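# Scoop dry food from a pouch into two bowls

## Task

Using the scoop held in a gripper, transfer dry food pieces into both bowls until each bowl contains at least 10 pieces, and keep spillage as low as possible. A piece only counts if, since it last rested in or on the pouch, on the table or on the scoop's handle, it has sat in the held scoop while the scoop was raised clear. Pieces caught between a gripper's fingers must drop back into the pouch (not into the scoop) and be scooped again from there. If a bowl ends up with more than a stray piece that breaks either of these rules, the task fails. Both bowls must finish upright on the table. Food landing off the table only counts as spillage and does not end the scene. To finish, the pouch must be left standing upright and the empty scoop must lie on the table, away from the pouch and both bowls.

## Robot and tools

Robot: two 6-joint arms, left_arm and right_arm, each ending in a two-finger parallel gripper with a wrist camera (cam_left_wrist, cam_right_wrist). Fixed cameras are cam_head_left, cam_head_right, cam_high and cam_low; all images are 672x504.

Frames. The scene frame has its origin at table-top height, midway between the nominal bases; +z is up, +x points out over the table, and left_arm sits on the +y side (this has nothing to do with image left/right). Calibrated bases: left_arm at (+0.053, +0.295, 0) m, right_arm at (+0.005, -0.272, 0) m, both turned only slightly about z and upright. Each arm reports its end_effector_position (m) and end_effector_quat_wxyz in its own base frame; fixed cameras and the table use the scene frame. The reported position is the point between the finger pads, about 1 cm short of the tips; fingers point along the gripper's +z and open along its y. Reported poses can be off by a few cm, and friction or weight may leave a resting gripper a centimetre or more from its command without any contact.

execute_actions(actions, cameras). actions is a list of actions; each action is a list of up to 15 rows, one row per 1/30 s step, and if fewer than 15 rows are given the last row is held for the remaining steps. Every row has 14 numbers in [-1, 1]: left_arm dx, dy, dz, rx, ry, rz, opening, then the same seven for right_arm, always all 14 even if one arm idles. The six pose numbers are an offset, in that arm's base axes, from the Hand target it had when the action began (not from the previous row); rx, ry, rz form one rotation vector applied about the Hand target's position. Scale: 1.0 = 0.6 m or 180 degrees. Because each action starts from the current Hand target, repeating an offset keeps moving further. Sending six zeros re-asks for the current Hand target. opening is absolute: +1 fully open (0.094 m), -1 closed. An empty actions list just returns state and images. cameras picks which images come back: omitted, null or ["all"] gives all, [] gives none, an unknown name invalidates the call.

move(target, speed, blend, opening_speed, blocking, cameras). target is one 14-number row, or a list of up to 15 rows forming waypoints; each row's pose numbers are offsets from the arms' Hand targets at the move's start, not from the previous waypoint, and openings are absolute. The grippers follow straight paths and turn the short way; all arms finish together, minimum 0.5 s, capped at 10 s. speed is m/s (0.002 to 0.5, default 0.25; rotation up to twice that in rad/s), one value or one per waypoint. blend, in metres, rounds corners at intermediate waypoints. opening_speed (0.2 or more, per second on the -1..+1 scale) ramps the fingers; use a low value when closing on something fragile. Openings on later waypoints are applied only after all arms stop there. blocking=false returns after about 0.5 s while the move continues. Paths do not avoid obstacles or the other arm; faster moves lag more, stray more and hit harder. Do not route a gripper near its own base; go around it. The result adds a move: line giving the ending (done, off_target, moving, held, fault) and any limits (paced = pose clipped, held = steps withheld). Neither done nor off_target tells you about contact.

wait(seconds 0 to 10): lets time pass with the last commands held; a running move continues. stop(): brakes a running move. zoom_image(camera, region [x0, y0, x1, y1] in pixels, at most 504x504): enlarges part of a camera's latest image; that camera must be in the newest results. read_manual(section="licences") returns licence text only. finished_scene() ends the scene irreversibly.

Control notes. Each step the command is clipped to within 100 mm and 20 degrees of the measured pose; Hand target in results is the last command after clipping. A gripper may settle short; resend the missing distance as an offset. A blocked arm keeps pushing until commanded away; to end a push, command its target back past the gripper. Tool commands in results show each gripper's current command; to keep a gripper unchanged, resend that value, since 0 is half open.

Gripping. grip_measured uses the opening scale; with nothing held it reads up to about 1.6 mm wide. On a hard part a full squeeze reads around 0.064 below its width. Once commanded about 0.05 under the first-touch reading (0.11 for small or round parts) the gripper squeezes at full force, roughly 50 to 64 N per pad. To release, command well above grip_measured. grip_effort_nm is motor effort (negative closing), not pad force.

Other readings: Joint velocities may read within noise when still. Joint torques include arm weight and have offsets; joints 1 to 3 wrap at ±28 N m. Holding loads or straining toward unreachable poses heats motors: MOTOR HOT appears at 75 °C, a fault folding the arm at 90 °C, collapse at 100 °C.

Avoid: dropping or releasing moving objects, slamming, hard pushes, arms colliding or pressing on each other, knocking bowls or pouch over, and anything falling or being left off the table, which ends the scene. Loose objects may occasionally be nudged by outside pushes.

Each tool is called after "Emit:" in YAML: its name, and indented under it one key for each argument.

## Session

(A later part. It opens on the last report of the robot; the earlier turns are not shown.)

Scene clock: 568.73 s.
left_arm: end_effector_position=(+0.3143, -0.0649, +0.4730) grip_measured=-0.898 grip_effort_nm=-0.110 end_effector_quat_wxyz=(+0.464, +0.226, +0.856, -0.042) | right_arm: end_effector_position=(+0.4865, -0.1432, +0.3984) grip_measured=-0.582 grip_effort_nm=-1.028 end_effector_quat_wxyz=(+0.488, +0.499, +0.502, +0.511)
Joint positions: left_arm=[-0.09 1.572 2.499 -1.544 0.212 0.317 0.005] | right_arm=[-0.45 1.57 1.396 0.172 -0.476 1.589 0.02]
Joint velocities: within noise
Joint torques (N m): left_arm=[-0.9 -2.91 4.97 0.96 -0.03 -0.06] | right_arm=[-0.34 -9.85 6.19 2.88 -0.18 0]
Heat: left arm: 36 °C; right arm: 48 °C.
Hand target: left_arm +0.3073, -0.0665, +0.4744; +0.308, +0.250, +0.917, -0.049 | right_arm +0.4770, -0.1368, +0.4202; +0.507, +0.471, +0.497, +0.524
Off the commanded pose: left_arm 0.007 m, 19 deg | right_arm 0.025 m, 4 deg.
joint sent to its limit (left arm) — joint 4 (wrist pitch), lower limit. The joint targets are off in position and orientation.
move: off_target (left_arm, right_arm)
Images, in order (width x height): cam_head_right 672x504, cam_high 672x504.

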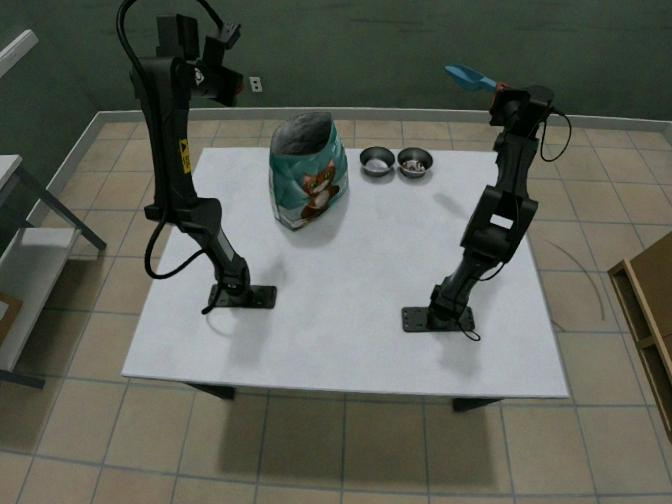

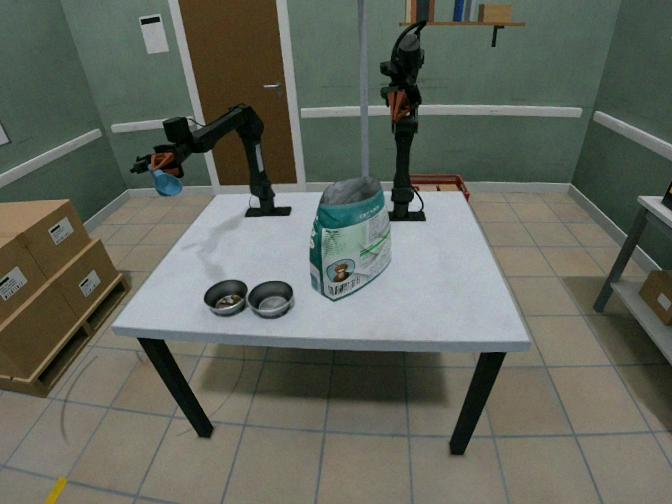

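Emit:
move:
  target: [0,0,0,0,0,0,-0.9,0.005,0.738,0,0,0,0.4444,-0.979154]
  speed: 0.25
  cameras: ["cam_head_right","cam_high","cam_left_wrist"]

Emit:
zoom_image:
  camera: "cam_left_wrist"
  region: [360, 0, 672, 312]

Scene clock: 578.87 s.
left_arm: end_effector_position=(+0.3143, -0.0649, +0.4730) grip_measured=-0.898 grip_effort_nm=-0.120 end_effector_quat_wxyz=(+0.464, +0.226, +0.856, -0.042) | right_arm: end_effector_position=(+0.4754, +0.3056, +0.4248) grip_measured=-0.582 grip_effort_nm=-1.028 end_effector_quat_wxyz=(+0.063, +0.039, +0.679, +0.730)
Joint positions: left_arm=[-0.09 1.572 2.499 -1.544 0.212 0.317 0.005] | right_arm=[0.279 2.095 2.061 0.215 -1.142 1.708 0.02]
Joint velocities: within noise
Joint torques (N m): left_arm=[-0.76 -2.78 4.92 0.97 0.01 -0.05] | right_arm=[-0.13 -9.06 9.87 1.45 -0.09 0.03]
Heat: left arm: 36 °C; right arm: 47 °C.
Hand target: left_arm +0.3073, -0.0665, +0.4744; +0.308, +0.250, +0.917, -0.049 | right_arm +0.4800, +0.3060, +0.4203; +0.052, +0.042, +0.683, +0.727
Off the commanded pose: left_arm 0.007 m, 19 deg | right_arm 0.007 m, 1 deg.
joint sent to its limit (left arm) — joint 4 (wrist pitch), lower limit. The joint targets are off in position and orientation.
move: off_target (left_arm)
Images, in order (width x height): cam_head_right 672x504, cam_high 672x504, cam_left_wrist 672x504.

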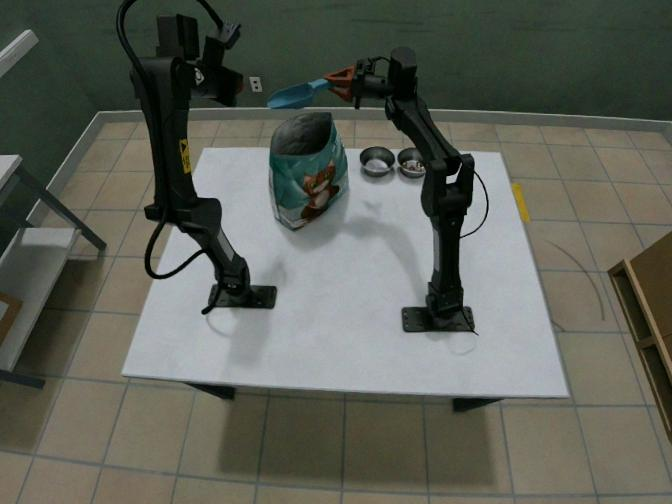

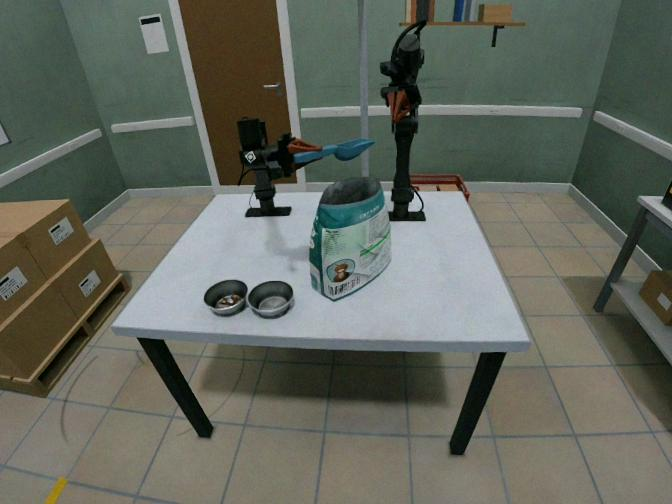

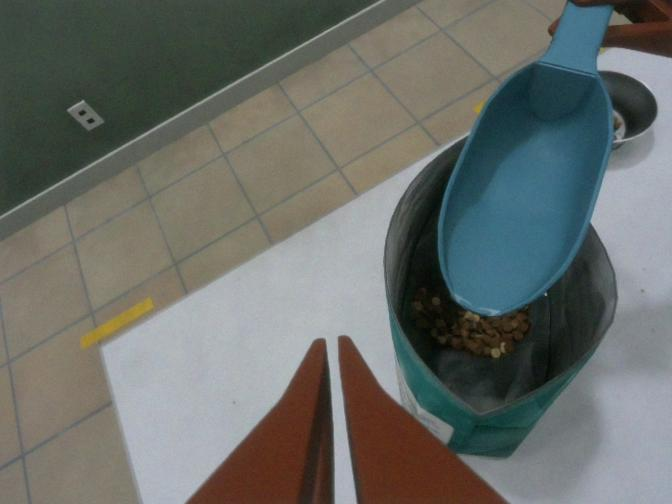

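Scaled by 1.615.

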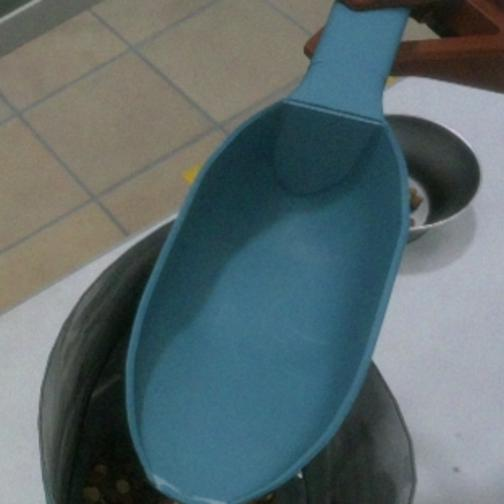

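Emit:
move:
  target:
    - [0,0,0,0,0,0,-0.9,-0.03,0.0267,-0.0667,-0.281,-0.179,0,-0.979154]
    - [0,0,0,0,0,0,-0.9,-0.03,0.035,-0.2667,-0.3653,-0.2327,0,-0.979154]
  speed: [0.25,0.12]
  blend: 0.01
  cameras: ["cam_left_wrist"]

Emit:
move:
  target:
    - [0,0,0,0,0,0,-0.9,0,-0.01,-0.05,0,0,0,-0.979154]
    - [0,0,0,0,0,0,-0.9,0,-0.01,-0.025,0.0843,0.0537,0,-0.979154]
  speed: 0.12
  blend: 0.01
  cameras: ["cam_left_wrist"]

Scene clock: 592.23 s.
left_arm: end_effector_position=(+0.3143, -0.0649, +0.4730) grip_measured=-0.898 grip_effort_nm=-0.120 end_effector_quat_wxyz=(+0.464, +0.226, +0.856, -0.042) | right_arm: end_effector_position=(+0.4598, +0.3415, +0.2598) grip_measured=-0.583 grip_effort_nm=-1.038 end_effector_quat_wxyz=(+0.287, -0.249, +0.893, +0.241)
Joint positions: left_arm=[-0.09 1.572 2.499 -1.544 0.212 0.317 0.005] | right_arm=[0.549 2.265 2.518 -1.102 -0.288 0.115 0.02]
Joint velocities: within noise
Joint torques (N m): left_arm=[-0.98 -2.89 4.9 0.97 0.04 -0.09] | right_arm=[-0.38 -14 4.25 1.62 0.34 -0.2]
Heat: left arm: 36 °C; right arm: 48 °C.
Hand target: left_arm +0.3073, -0.0665, +0.4744; +0.308, +0.250, +0.917, -0.049 | right_arm +0.4620, +0.3270, +0.2602; +0.293, -0.241, +0.899, +0.217
Off the commanded pose: left_arm 0.007 m, 19 deg | right_arm 0.015 m, 3 deg.
joint sent to its limit (left arm) — joint 4 (wrist pitch), lower limit. The joint targets are off in position and orientation.
move: off_target (left_arm, right_arm)
Images, in order (width x height): cam_left_wrist 672x504.

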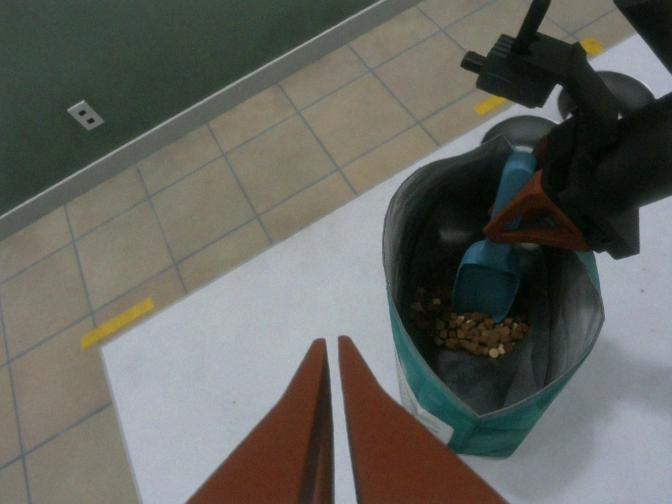

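Scene clock: 594.80 s.
left_arm: end_effector_position=(+0.3143, -0.0649, +0.4730) grip_measured=-0.898 grip_effort_nm=-0.120 end_effector_quat_wxyz=(+0.464, +0.226, +0.856, -0.042) | right_arm: end_effector_position=(+0.4618, +0.3320, +0.2595) grip_measured=-0.583 grip_effort_nm=-1.028 end_effector_quat_wxyz=(+0.267, -0.200, +0.871, +0.359)
Joint positions: left_arm=[-0.09 1.572 2.499 -1.544 0.212 0.317 0.005] | right_arm=[0.46 2.13 2.184 -0.827 -0.54 0.24 0.02]
Joint velocities: within noise
Joint torques (N m): left_arm=[-0.88 -2.84 4.74 0.97 -0.02 -0.05] | right_arm=[-0.85 -11.33 4.81 1.55 -0.22 0.11]
Heat: left arm: 36 °C; right arm: 48 °C.
Hand target: left_arm +0.3073, -0.0665, +0.4744; +0.308, +0.250, +0.917, -0.049 | right_arm +0.4620, +0.3210, +0.2452; +0.246, -0.181, +0.884, +0.353
Off the commanded pose: left_arm 0.007 m, 19 deg | right_arm 0.018 m, 4 deg.
joint sent to its limit (left arm) — joint 4 (wrist pitch), lower limit. The joint targets are off in position and orientation.
move: off_target (left_arm, right_arm)
Images, in order (width x height): cam_left_wrist 672x504.

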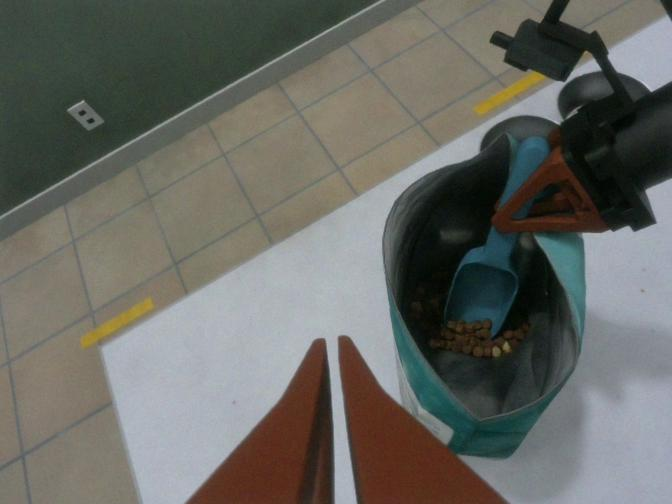

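Emit:
move:
  target:
    - [0,0,0,0,0,0,-0.9,-0.015,0.025,-0.068,0,0,0,-0.979154]
    - [0,0,0,0,0,0,-0.9,-0.015,0.03,-0.037,0.0937,0.0597,0,-0.979154]
  speed: 0.12
  blend: 0.01
  cameras: ["cam_left_wrist"]

Emit:
zoom_image:
  camera: "cam_left_wrist"
  region: [360, 120, 620, 420]

Scene clock: 606.20 s.
left_arm: end_effector_position=(+0.3143, -0.0649, +0.4730) grip_measured=-0.898 grip_effort_nm=-0.115 end_effector_quat_wxyz=(+0.464, +0.226, +0.856, -0.042) | right_arm: end_effector_position=(+0.4762, +0.3311, +0.2532) grip_measured=-0.583 grip_effort_nm=-1.028 end_effector_quat_wxyz=(+0.269, -0.134, +0.829, +0.471)
Joint positions: left_arm=[-0.09 1.572 2.499 -1.544 0.212 0.317 0.005] | right_arm=[0.401 2.064 1.879 -0.393 -0.722 0.484 0.02]
Joint velocities: within noise
Joint torques (N m): left_arm=[-0.73 -2.92 4.79 0.99 -0.01 -0.05] | right_arm=[0.7 -9.76 3.9 1.36 -0.95 0.8]
Heat: left arm: 36 °C; right arm: 48 °C.
Hand target: left_arm +0.3073, -0.0665, +0.4744; +0.308, +0.250, +0.917, -0.049 | right_arm +0.4530, +0.3391, +0.2231; +0.186, -0.110, +0.842, +0.494
Off the commanded pose: left_arm 0.007 m, 19 deg | right_arm 0.039 m, 10 deg.
joint sent to its limit (left arm) — joint 4 (wrist pitch), lower limit. The joint targets are off in position and orientation.
move: off_target (left_arm, right_arm)
Images, in order (width x height): cam_left_wrist 672x504.

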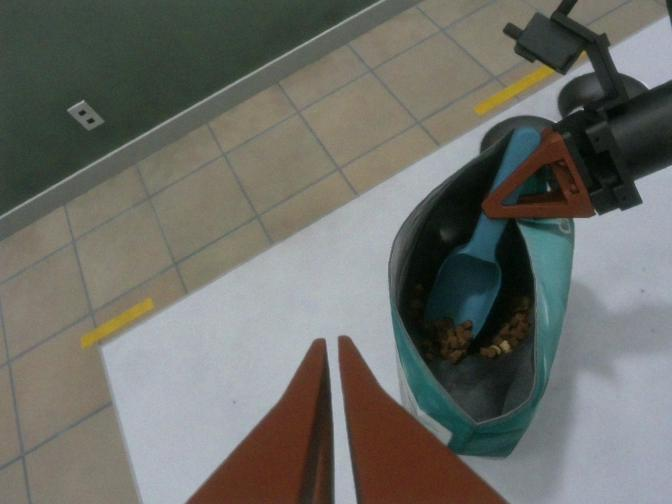

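Scaled by 1.680.

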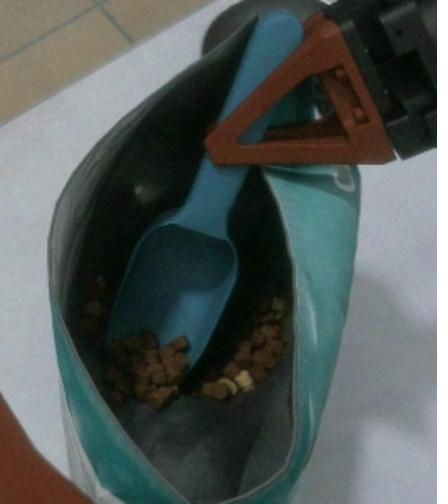

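Emit:
move:
  target:
    - [0,0,0,0,0,0,-0.9,0.044,-0.035,0.09,0.0703,0.0447,0,-0.979154]
    - [0,0,0,0,0,0,-0.9,0.044,-0.05,0.227,0.1405,0.0895,0,-0.979154]
    - [0,0,0,0,0,0,-0.9,0.044,-0.055,0.326,0.2108,0.1343,0,-0.979154]
  speed: 0.11
  blend: 0.02
  cameras: ["cam_left_wrist","cam_head_right"]

Emit:
zoom_image:
  camera: "cam_left_wrist"
  region: [360, 0, 672, 312]

Scene clock: 616.33 s.
left_arm: end_effector_position=(+0.3143, -0.0649, +0.4730) grip_measured=-0.898 grip_effort_nm=-0.115 end_effector_quat_wxyz=(+0.464, +0.226, +0.856, -0.042) | right_arm: end_effector_position=(+0.4750, +0.3059, +0.4227) grip_measured=-0.582 grip_effort_nm=-1.023 end_effector_quat_wxyz=(+0.026, +0.063, +0.661, +0.747)
Joint positions: left_arm=[-0.09 1.572 2.499 -1.544 0.212 0.317 0.005] | right_arm=[0.279 2.1 2 0.388 -1.147 1.894 0.02]
Joint velocities: within noise
Joint torques (N m): left_arm=[-0.88 -2.85 4.9 0.97 0 -0.04] | right_arm=[-0.24 -10.28 5.76 2.19 0.26 0]
Heat: left arm: 36 °C; right arm: 47 °C.
Hand target: left_arm +0.3073, -0.0665, +0.4744; +0.308, +0.250, +0.917, -0.049 | right_arm +0.4794, +0.3061, +0.4186; +0.034, +0.060, +0.657, +0.751
Off the commanded pose: left_arm 0.007 m, 19 deg | right_arm 0.006 m, 1 deg.
joint sent to its limit (left arm) — joint 4 (wrist pitch), lower limit. The joint targets are off in position and orientation.
move: off_target (left_arm)
Images, in order (width x height): cam_head_right 672x504, cam_left_wrist 672x504.

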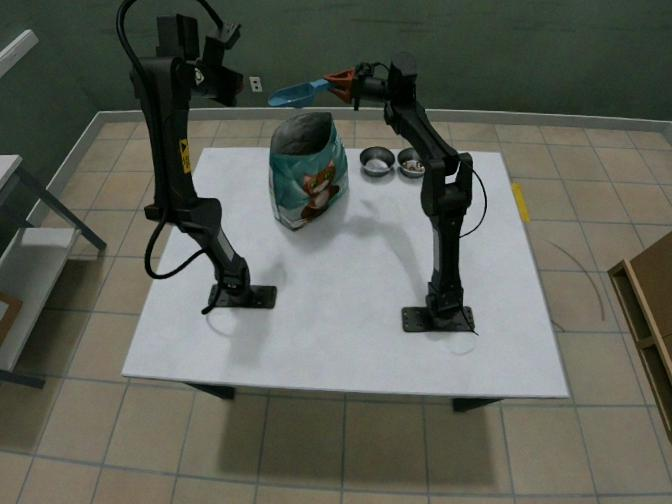

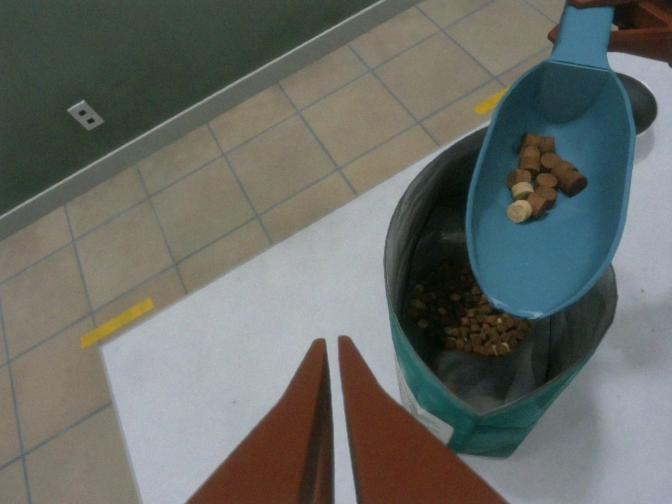

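Scaled by 1.615.

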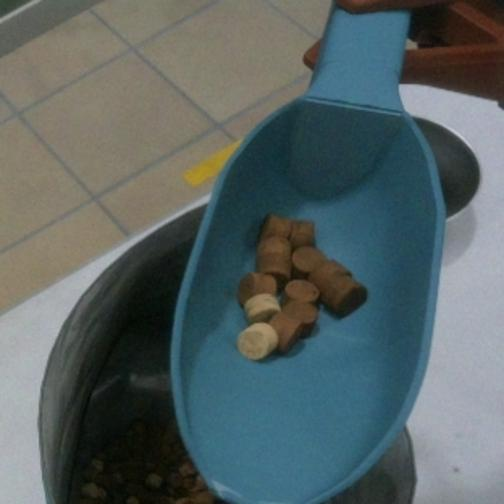

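Emit:
move:
  target:
    - [0,0,0,0,0,0,-0.9,0.021,-0.4685,0,0,0,-0.4444,-0.979154]
    - [0,0,0,0,0,0,-0.9,0.021,-0.4685,-0.27,0,0,-0.4444,-0.979154]
  speed: 0.2
  blend: 0.04

Emit:
zoom_image:
  camera: "cam_high"
  region: [150, 200, 350, 340]

Emit:
zoom_image:
  camera: "cam_head_right"
  region: [340, 100, 500, 220]

Scene clock: 636.67 s.
left_arm: end_effector_position=(+0.3143, -0.0649, +0.4730) grip_measured=-0.898 grip_effort_nm=-0.120 end_effector_quat_wxyz=(+0.464, +0.226, +0.856, -0.042) | right_arm: end_effector_position=(+0.4907, +0.0283, +0.2532) grip_measured=-0.582 grip_effort_nm=-1.028 end_effector_quat_wxyz=(+0.493, +0.476, +0.475, +0.552)
Joint positions: left_arm=[-0.09 1.572 2.499 -1.544 0.212 0.317 0.005] | right_arm=[0.056 1.658 0.77 0.984 0.001 1.628 0.02]
Joint velocities: within noise
Joint torques (N m): left_arm=[-0.88 -2.96 4.79 0.97 0 -0.1] | right_arm=[-0.42 -5.31 6.23 2.93 0.17 -0.18]
Heat: left arm: 36 °C; right arm: 48 °C.
Hand target: left_arm +0.3073, -0.0665, +0.4744; +0.308, +0.250, +0.917, -0.049 | right_arm +0.4920, +0.0249, +0.2567; +0.509, +0.468, +0.464, +0.553
Off the commanded pose: left_arm 0.007 m, 19 deg | right_arm 0.005 m, 2 deg.
joint sent to its limit (left arm) — joint 4 (wrist pitch), lower limit. The joint targets are off in position and orientation.
move: off_target (left_arm)

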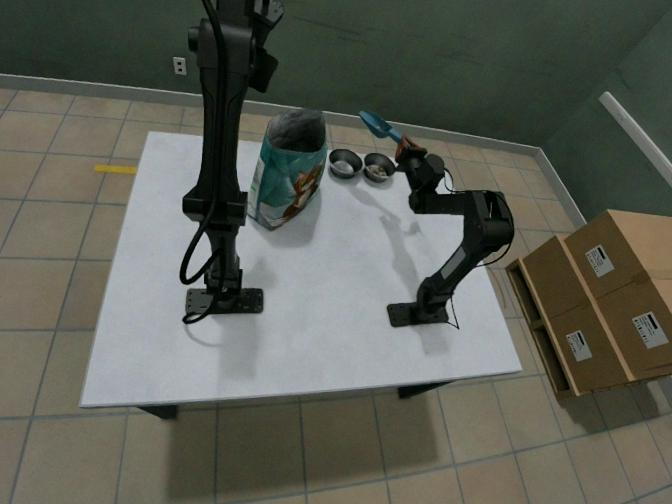

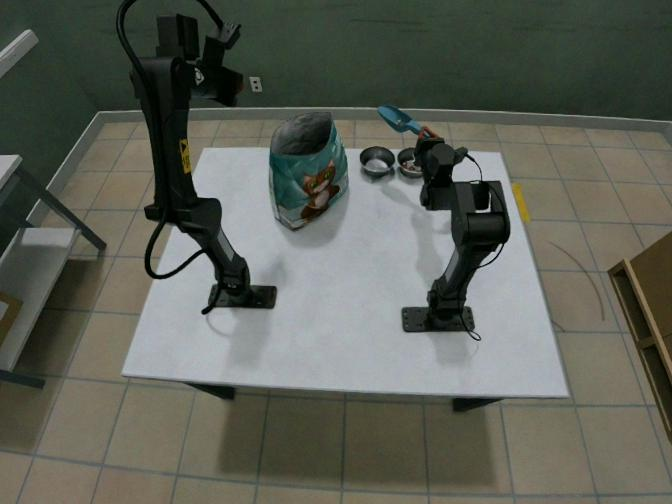

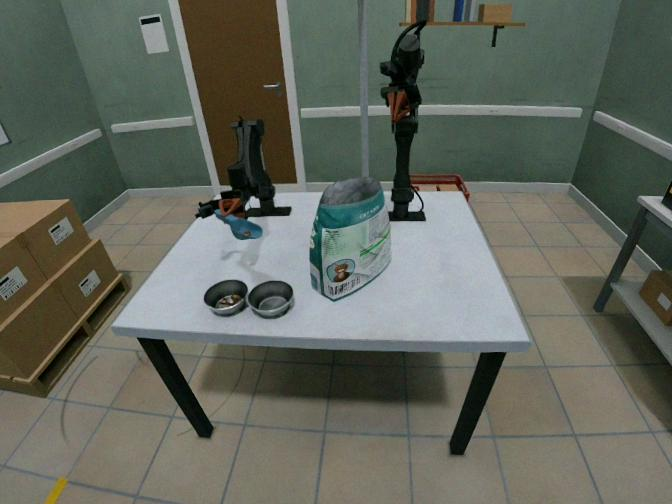

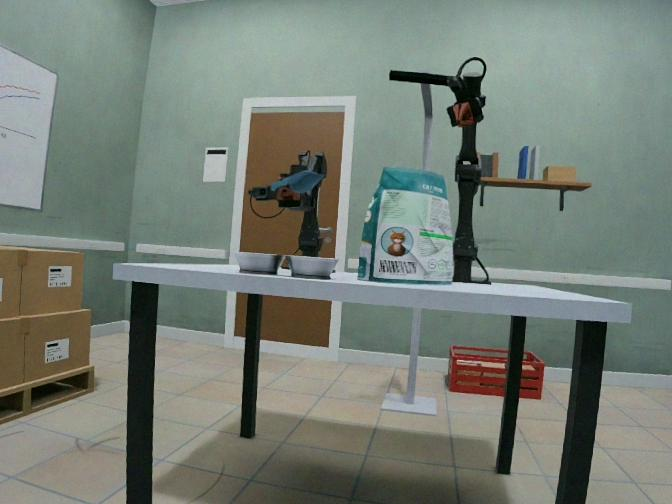

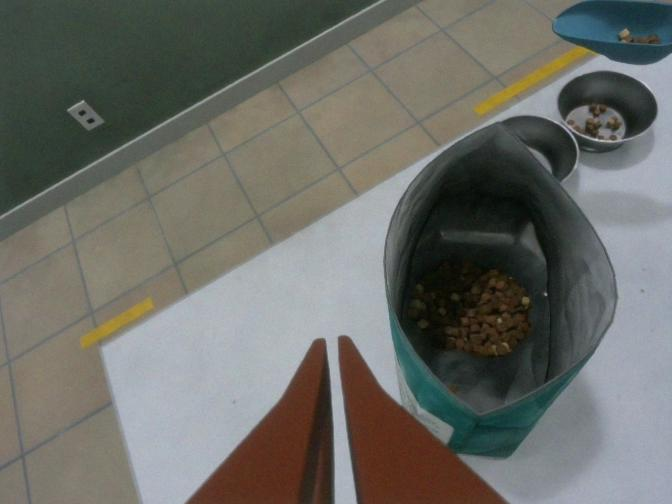

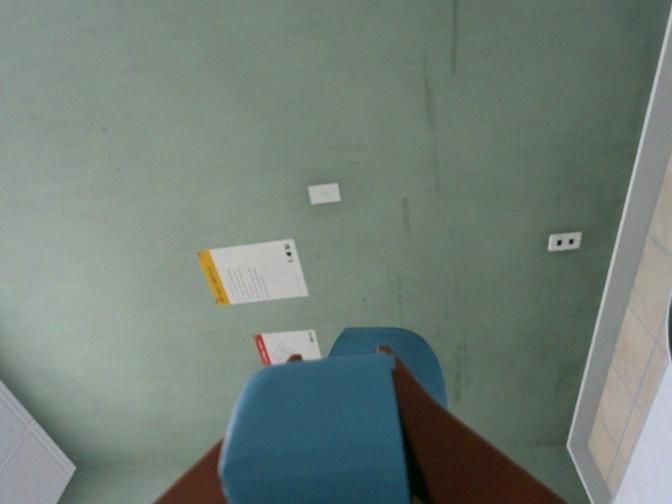

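Scaled by 2.520.

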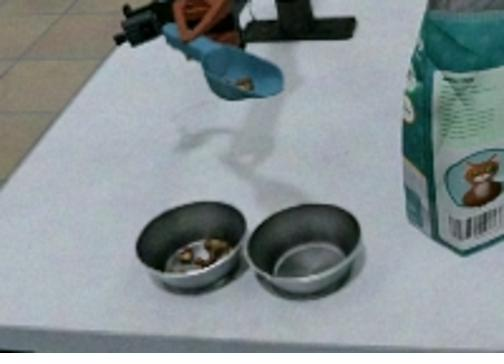

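Scaled by 3.150.

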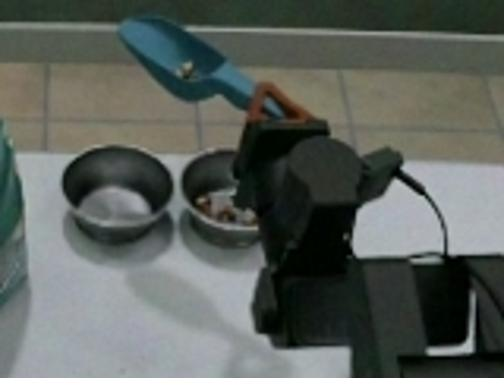

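Emit:
move:
  target:
    - [0,0,0,0,0,0,-0.9,0.012,0.012,-0.178,-0.0938,0.1024,0,-0.979154]
    - [0,0,0,0,0,0,-0.9,0.025,0.0235,-0.153,-0.1314,0.1434,0,-0.979154]
  speed: 0.12
  blend: 0.01
  cameras: ["cam_head_left","cam_head_right","cam_high","cam_left_wrist"]

Emit:
zoom_image:
  camera: "cam_high"
  region: [150, 200, 350, 340]

Emit:
zoom_image:
  camera: "cam_head_left"
  region: [310, 90, 470, 210]

Scene clock: 648.90 s.
left_arm: end_effector_position=(+0.3143, -0.0649, +0.4730) grip_measured=-0.898 grip_effort_nm=-0.125 end_effector_quat_wxyz=(+0.464, +0.226, +0.856, -0.042) | right_arm: end_effector_position=(+0.5048, +0.0417, +0.1476) grip_measured=-0.583 grip_effort_nm=-1.028 end_effector_quat_wxyz=(+0.469, +0.467, +0.670, +0.337)
Joint positions: left_arm=[-0.09 1.572 2.499 -1.544 0.212 0.317 0.005] | right_arm=[0.113 1.755 0.889 0.524 0.093 1.265 0.02]
Joint velocities: within noise
Joint torques (N m): left_arm=[-0.88 -2.88 4.83 0.95 0.04 -0.05] | right_arm=[0.57 -10.43 9.65 1.7 0.25 -0.17]
Heat: left arm: 36 °C; right arm: 46 °C.
Hand target: left_arm +0.3073, -0.0665, +0.4744; +0.308, +0.250, +0.917, -0.049 | right_arm +0.5069, +0.0391, +0.1648; +0.478, +0.466, +0.668, +0.329
Off the commanded pose: left_arm 0.007 m, 19 deg | right_arm 0.018 m, 1 deg.
joint sent to its limit (left arm) — joint 4 (wrist pitch), lower limit. The joint targets are off in position and orientation.
move: off_target (left_arm, right_arm)
Images, in order (width x height): cam_head_left 672x504, cam_head_right 672x504, cam_high 672x504, cam_left_wrist 672x504.

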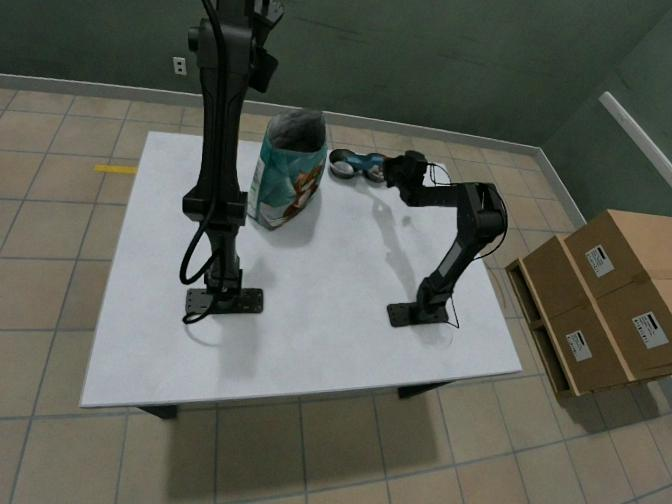

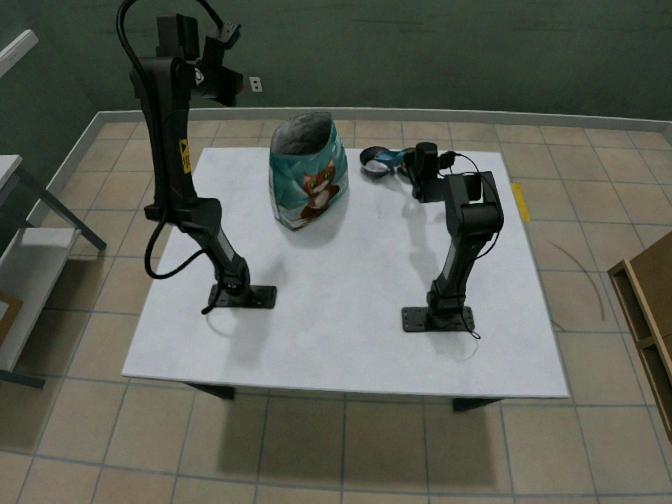

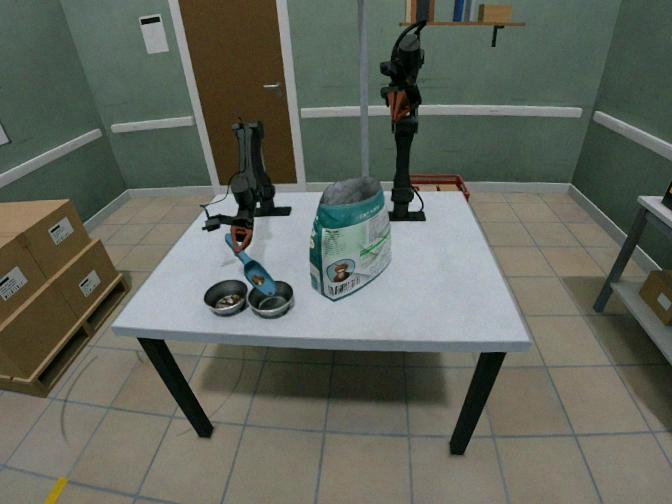

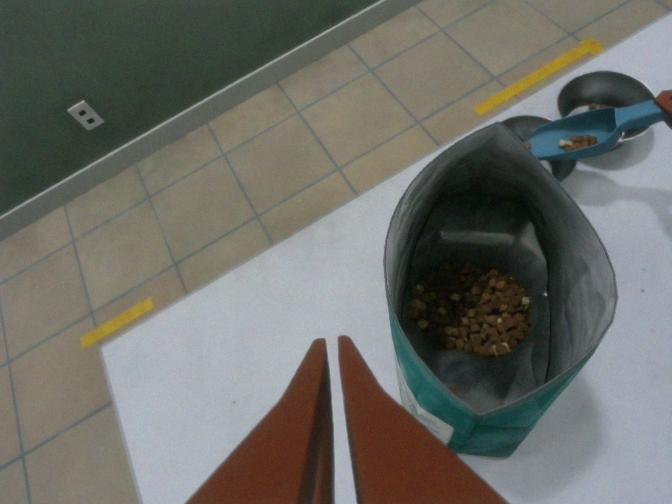

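Scaled by 2.520.

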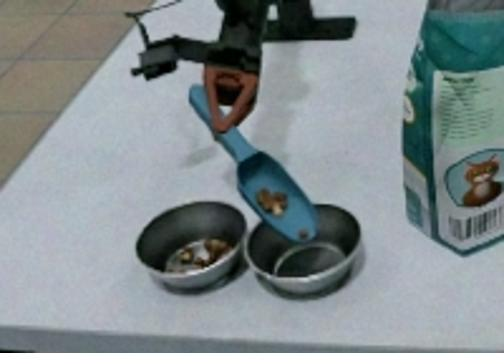

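Scaled by 3.150.

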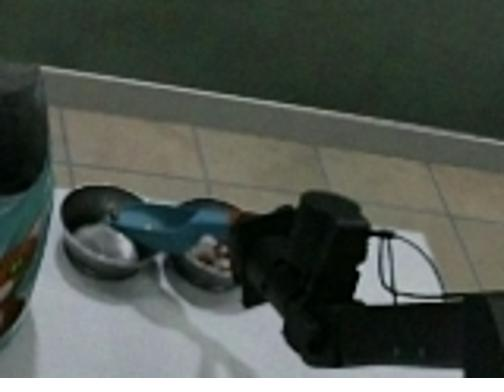

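Emit:
move:
  target:
    - [0,0,0,0,0,0,-0.9,0.055,0.05,0.085,-0.0938,0.1024,0,-0.979154]
    - [0,0,0,0,0,0,-0.9,0.12,0.11,0.125,-0.1802,0.1966,0,-0.979154]
  speed: 0.1
  blend: 0.01
  cameras: ["cam_head_left","cam_head_right","cam_high","cam_left_wrist"]

Emit:
zoom_image:
  camera: "cam_high"
  region: [150, 200, 350, 340]

Emit:
zoom_image:
  camera: "cam_head_left"
  region: [310, 90, 470, 210]

Scene clock: 661.27 s.
left_arm: end_effector_position=(+0.3143, -0.0649, +0.4730) grip_measured=-0.898 grip_effort_nm=-0.120 end_effector_quat_wxyz=(+0.464, +0.226, +0.856, -0.042) | right_arm: end_effector_position=(+0.5819, +0.1106, +0.2539) grip_measured=-0.583 grip_effort_nm=-1.033 end_effector_quat_wxyz=(+0.410, +0.381, +0.828, +0.035)
Joint positions: left_arm=[-0.09 1.572 2.499 -1.544 0.212 0.317 0.005] | right_arm=[0.328 2.468 2.821 -1.198 0.488 1.002 0.02]
Joint velocities: within noise
Joint torques (N m): left_arm=[-0.83 -2.92 4.94 0.93 0 -0.07] | right_arm=[0.39 -9.99 8.7 1.17 0.52 -0.17]
Heat: left arm: 36 °C; right arm: 46 °C.
Hand target: left_arm +0.3073, -0.0665, +0.4744; +0.308, +0.250, +0.917, -0.049 | right_arm +0.5789, +0.1050, +0.2398; +0.364, +0.393, +0.844, -0.023
Off the commanded pose: left_arm 0.007 m, 19 deg | right_arm 0.015 m, 9 deg.
joint sent to its limit (left arm) — joint 4 (wrist pitch), lower limit. The joint targets are off in position and orientation.
move: off_target (left_arm, right_arm)
Images, in order (width x height): cam_head_left 672x504, cam_head_right 672x504, cam_high 672x504, cam_left_wrist 672x504.

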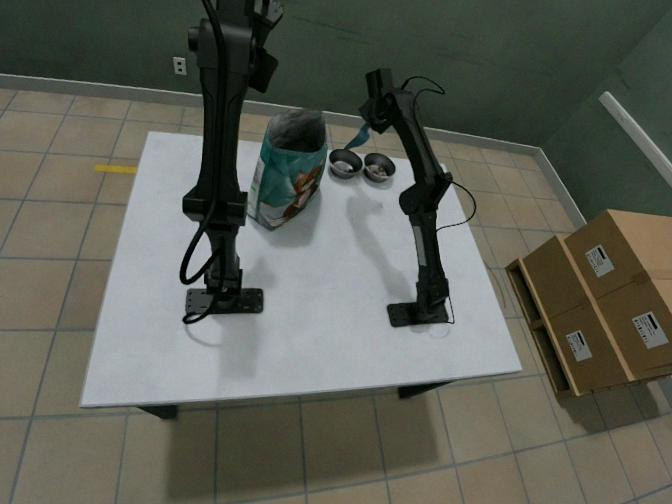

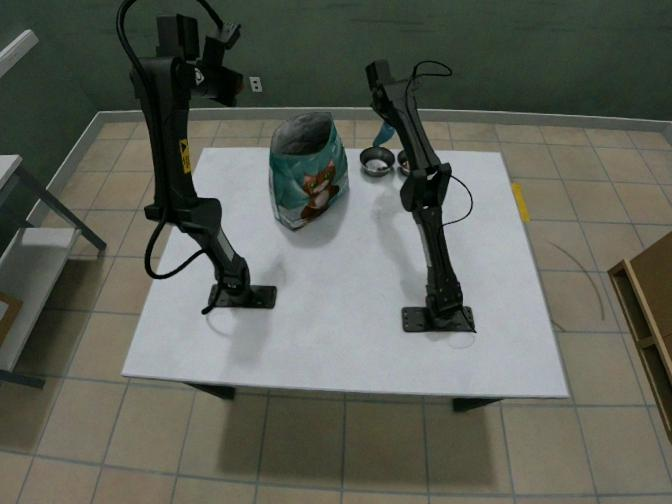

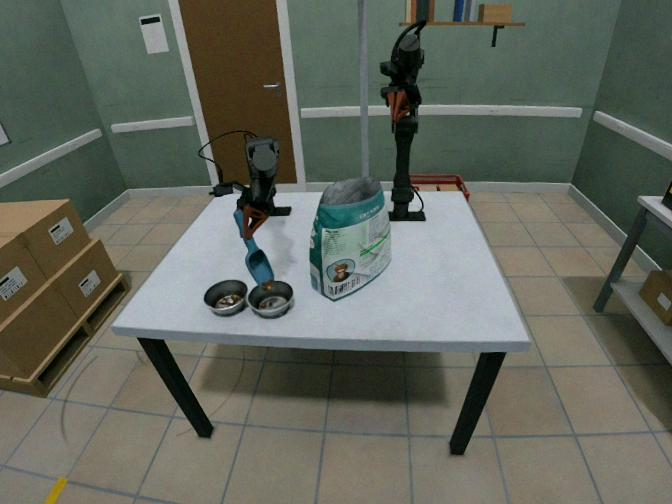

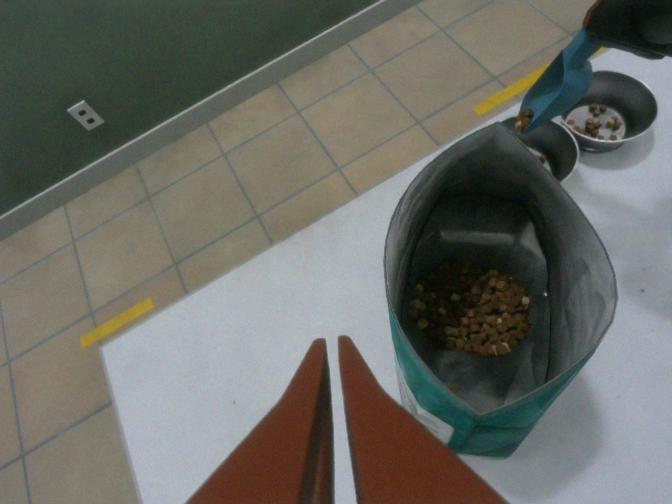

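Scaled by 2.520.

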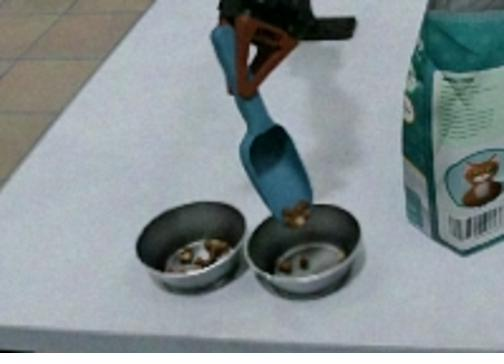

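Scaled by 3.150.

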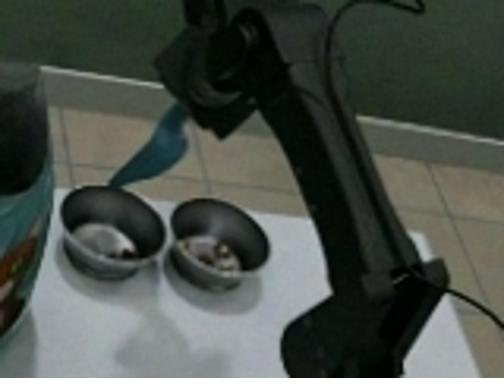

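Emit:
move:
  target: [0,0,0,0,0,0,-0.9,0.0,0.0,-0.02,-0.05,0.054,0,-0.979154]
  speed: 0.15
  cameras: ["cam_high","cam_head_left","cam_left_wrist"]

Emit:
zoom_image:
  camera: "cam_high"
  region: [150, 200, 350, 340]

Emit:
zoom_image:
  camera: "cam_left_wrist"
  region: [472, 20, 672, 220]

Scene clock: 667.77 s.
left_arm: end_effector_position=(+0.3143, -0.0649, +0.4730) grip_measured=-0.898 grip_effort_nm=-0.120 end_effector_quat_wxyz=(+0.464, +0.226, +0.856, -0.042) | right_arm: end_effector_position=(+0.5820, +0.1106, +0.2404) grip_measured=-0.583 grip_effort_nm=-1.028 end_effector_quat_wxyz=(+0.419, +0.328, +0.846, -0.035)
Joint positions: left_arm=[-0.09 1.572 2.499 -1.544 0.212 0.317 0.005] | right_arm=[0.352 2.508 2.833 -1.21 0.582 0.879 0.02]
Joint velocities: within noise
Joint torques (N m): left_arm=[-0.92 -2.8 4.86 0.97 0.02 -0.1] | right_arm=[0.34 -10.18 8.7 1.1 0.6 -0.14]
Heat: left arm: 36 °C; right arm: 46 °C.
Hand target: left_arm +0.3073, -0.0665, +0.4744; +0.308, +0.250, +0.917, -0.049 | right_arm +0.5790, +0.1051, +0.2278; +0.321, +0.360, +0.867, -0.122
Off the commanded pose: left_arm 0.007 m, 19 deg | right_arm 0.014 m, 16 deg.
joint sent to its limit (left arm) — joint 4 (wrist pitch), lower limit. The joint targets are off in position and orientation.
move: off_target (left_arm, right_arm)
Images, in order (width x height): cam_head_left 672x504, cam_high 672x504, cam_left_wrist 672x504.

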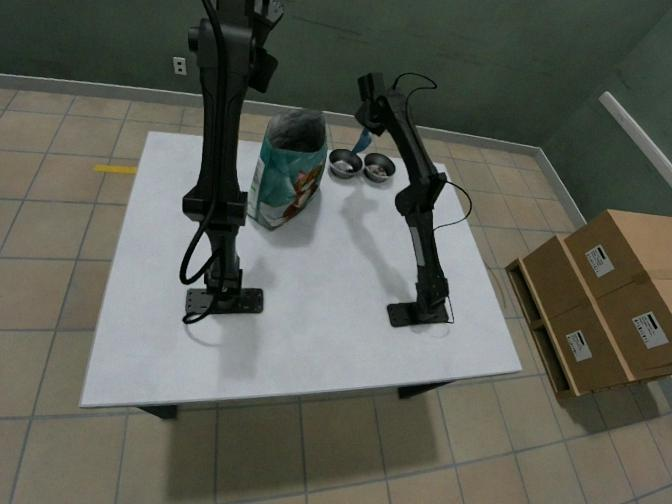

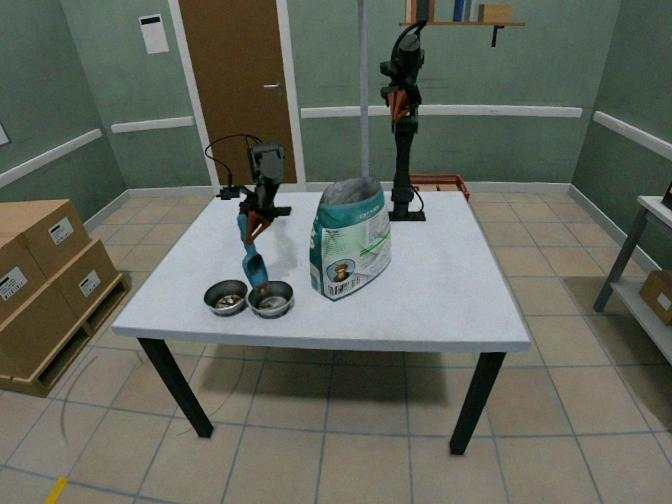

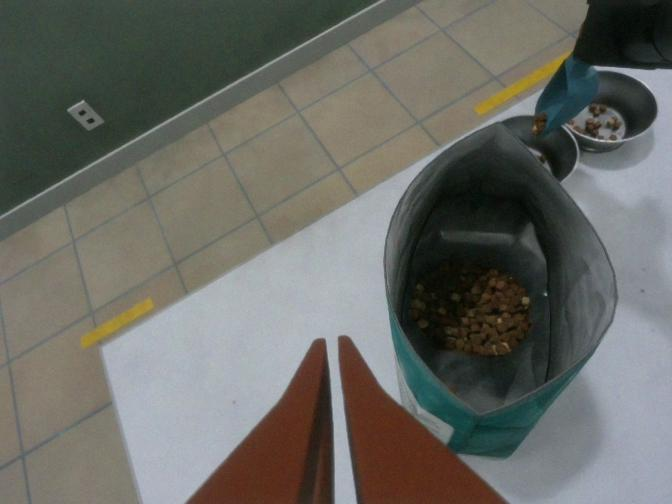

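Scaled by 2.520.

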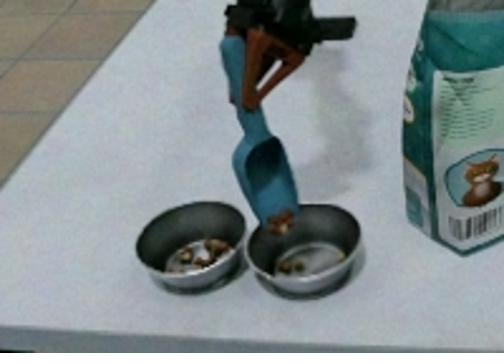

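Scaled by 2.520.

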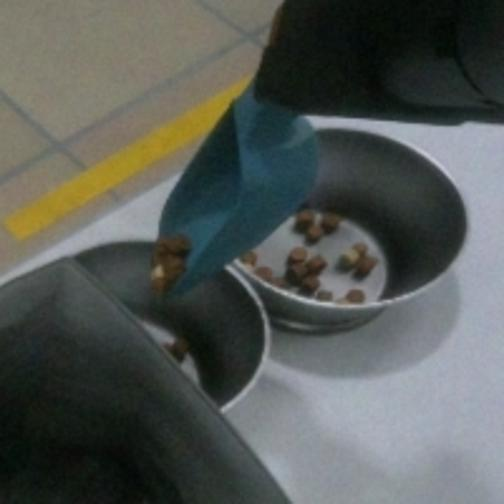

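Emit:
move:
  target:
    - [0,0,0,0,0,0,-0.9,0.0,0.02,0,0,0,0,-0.979154]
    - [0,0,0,0,0,0,-0.9,0.0,0.035,0.015,0,0,0,-0.979154]
    - [0,0,0,0,0,0,-0.9,0.0,0.035,-0.015,0,0,0,-0.979154]
    - [0,0,0,0,0,0,-0.9,0.0,0.035,0.015,0,0,0,-0.979154]
    - [0,0,0,0,0,0,-0.9,0.0,0.035,-0.015,0,0,0,-0.979154]
  speed: 0.2
  blend: 0.003
  cameras: ["cam_high","cam_head_left","cam_left_wrist"]

Emit:
zoom_image:
  camera: "cam_high"
  region: [150, 200, 350, 340]

Emit:
zoom_image:
  camera: "cam_left_wrist"
  region: [472, 20, 672, 220]

Scene clock: 686.50 s.
left_arm: end_effector_position=(+0.3143, -0.0649, +0.4730) grip_measured=-0.898 grip_effort_nm=-0.110 end_effector_quat_wxyz=(+0.464, +0.226, +0.856, -0.042) | right_arm: end_effector_position=(+0.5805, +0.1283, +0.2309) grip_measured=-0.583 grip_effort_nm=-1.023 end_effector_quat_wxyz=(+0.418, +0.320, +0.849, -0.037)
Joint positions: left_arm=[-0.09 1.572 2.499 -1.544 0.212 0.317 0.005] | right_arm=[0.386 2.531 2.839 -1.211 0.6 0.892 0.02]
Joint velocities: within noise
Joint torques (N m): left_arm=[-0.85 -2.85 4.93 0.98 -0.01 -0.1] | right_arm=[0.2 -10.4 8.4 1.14 0.58 0.03]
Heat: left arm: 36 °C; right arm: 46 °C.
Hand target: left_arm +0.3073, -0.0665, +0.4744; +0.308, +0.250, +0.917, -0.049 | right_arm +0.5790, +0.1261, +0.2188; +0.321, +0.360, +0.867, -0.122
Off the commanded pose: left_arm 0.007 m, 19 deg | right_arm 0.012 m, 16 deg.
elbow stopped short (right arm): the move would have taken joint 3 (elbow) straighter than the controller allows.
joint sent to its limit (left arm) — joint 4 (wrist pitch), lower limit. The joint targets are off in position and orientation.
move: off_target (left_arm, right_arm)
Images, in order (width x height): cam_head_left 672x504, cam_high 672x504, cam_left_wrist 672x504.

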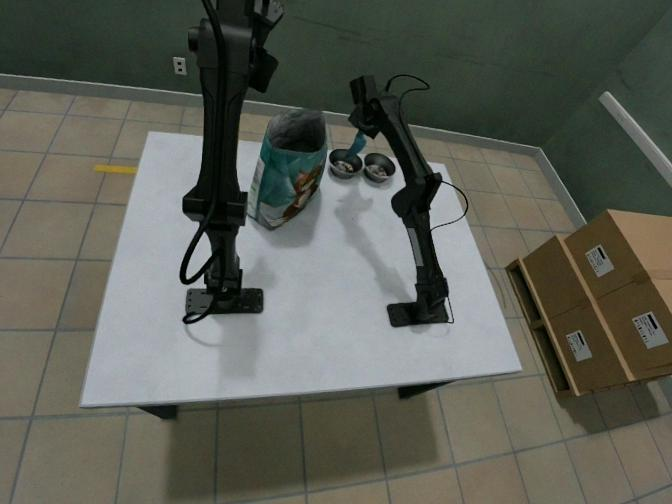

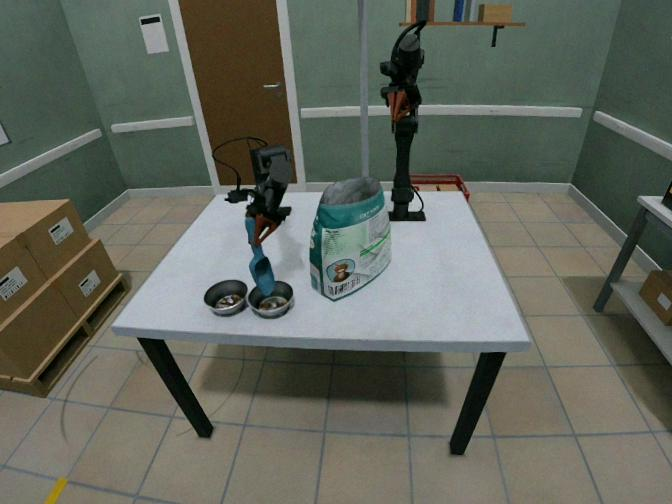

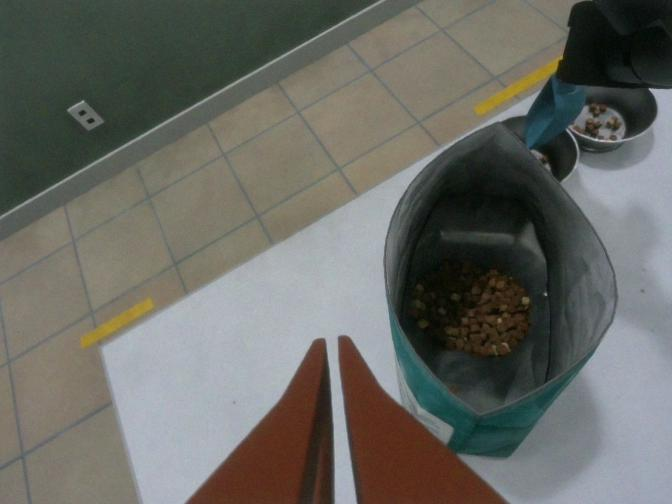

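Scaled by 2.520.

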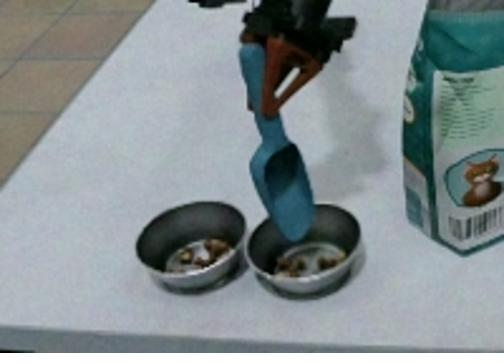

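Scaled by 2.520.

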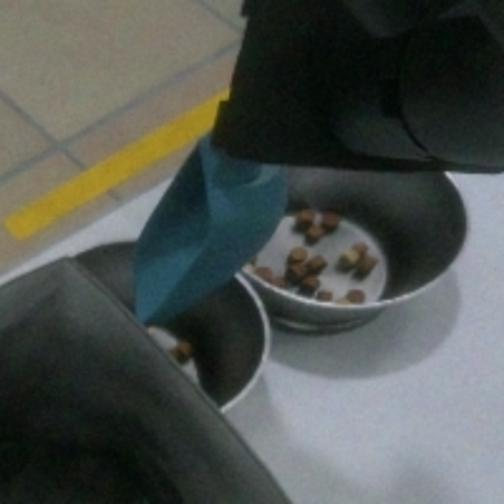

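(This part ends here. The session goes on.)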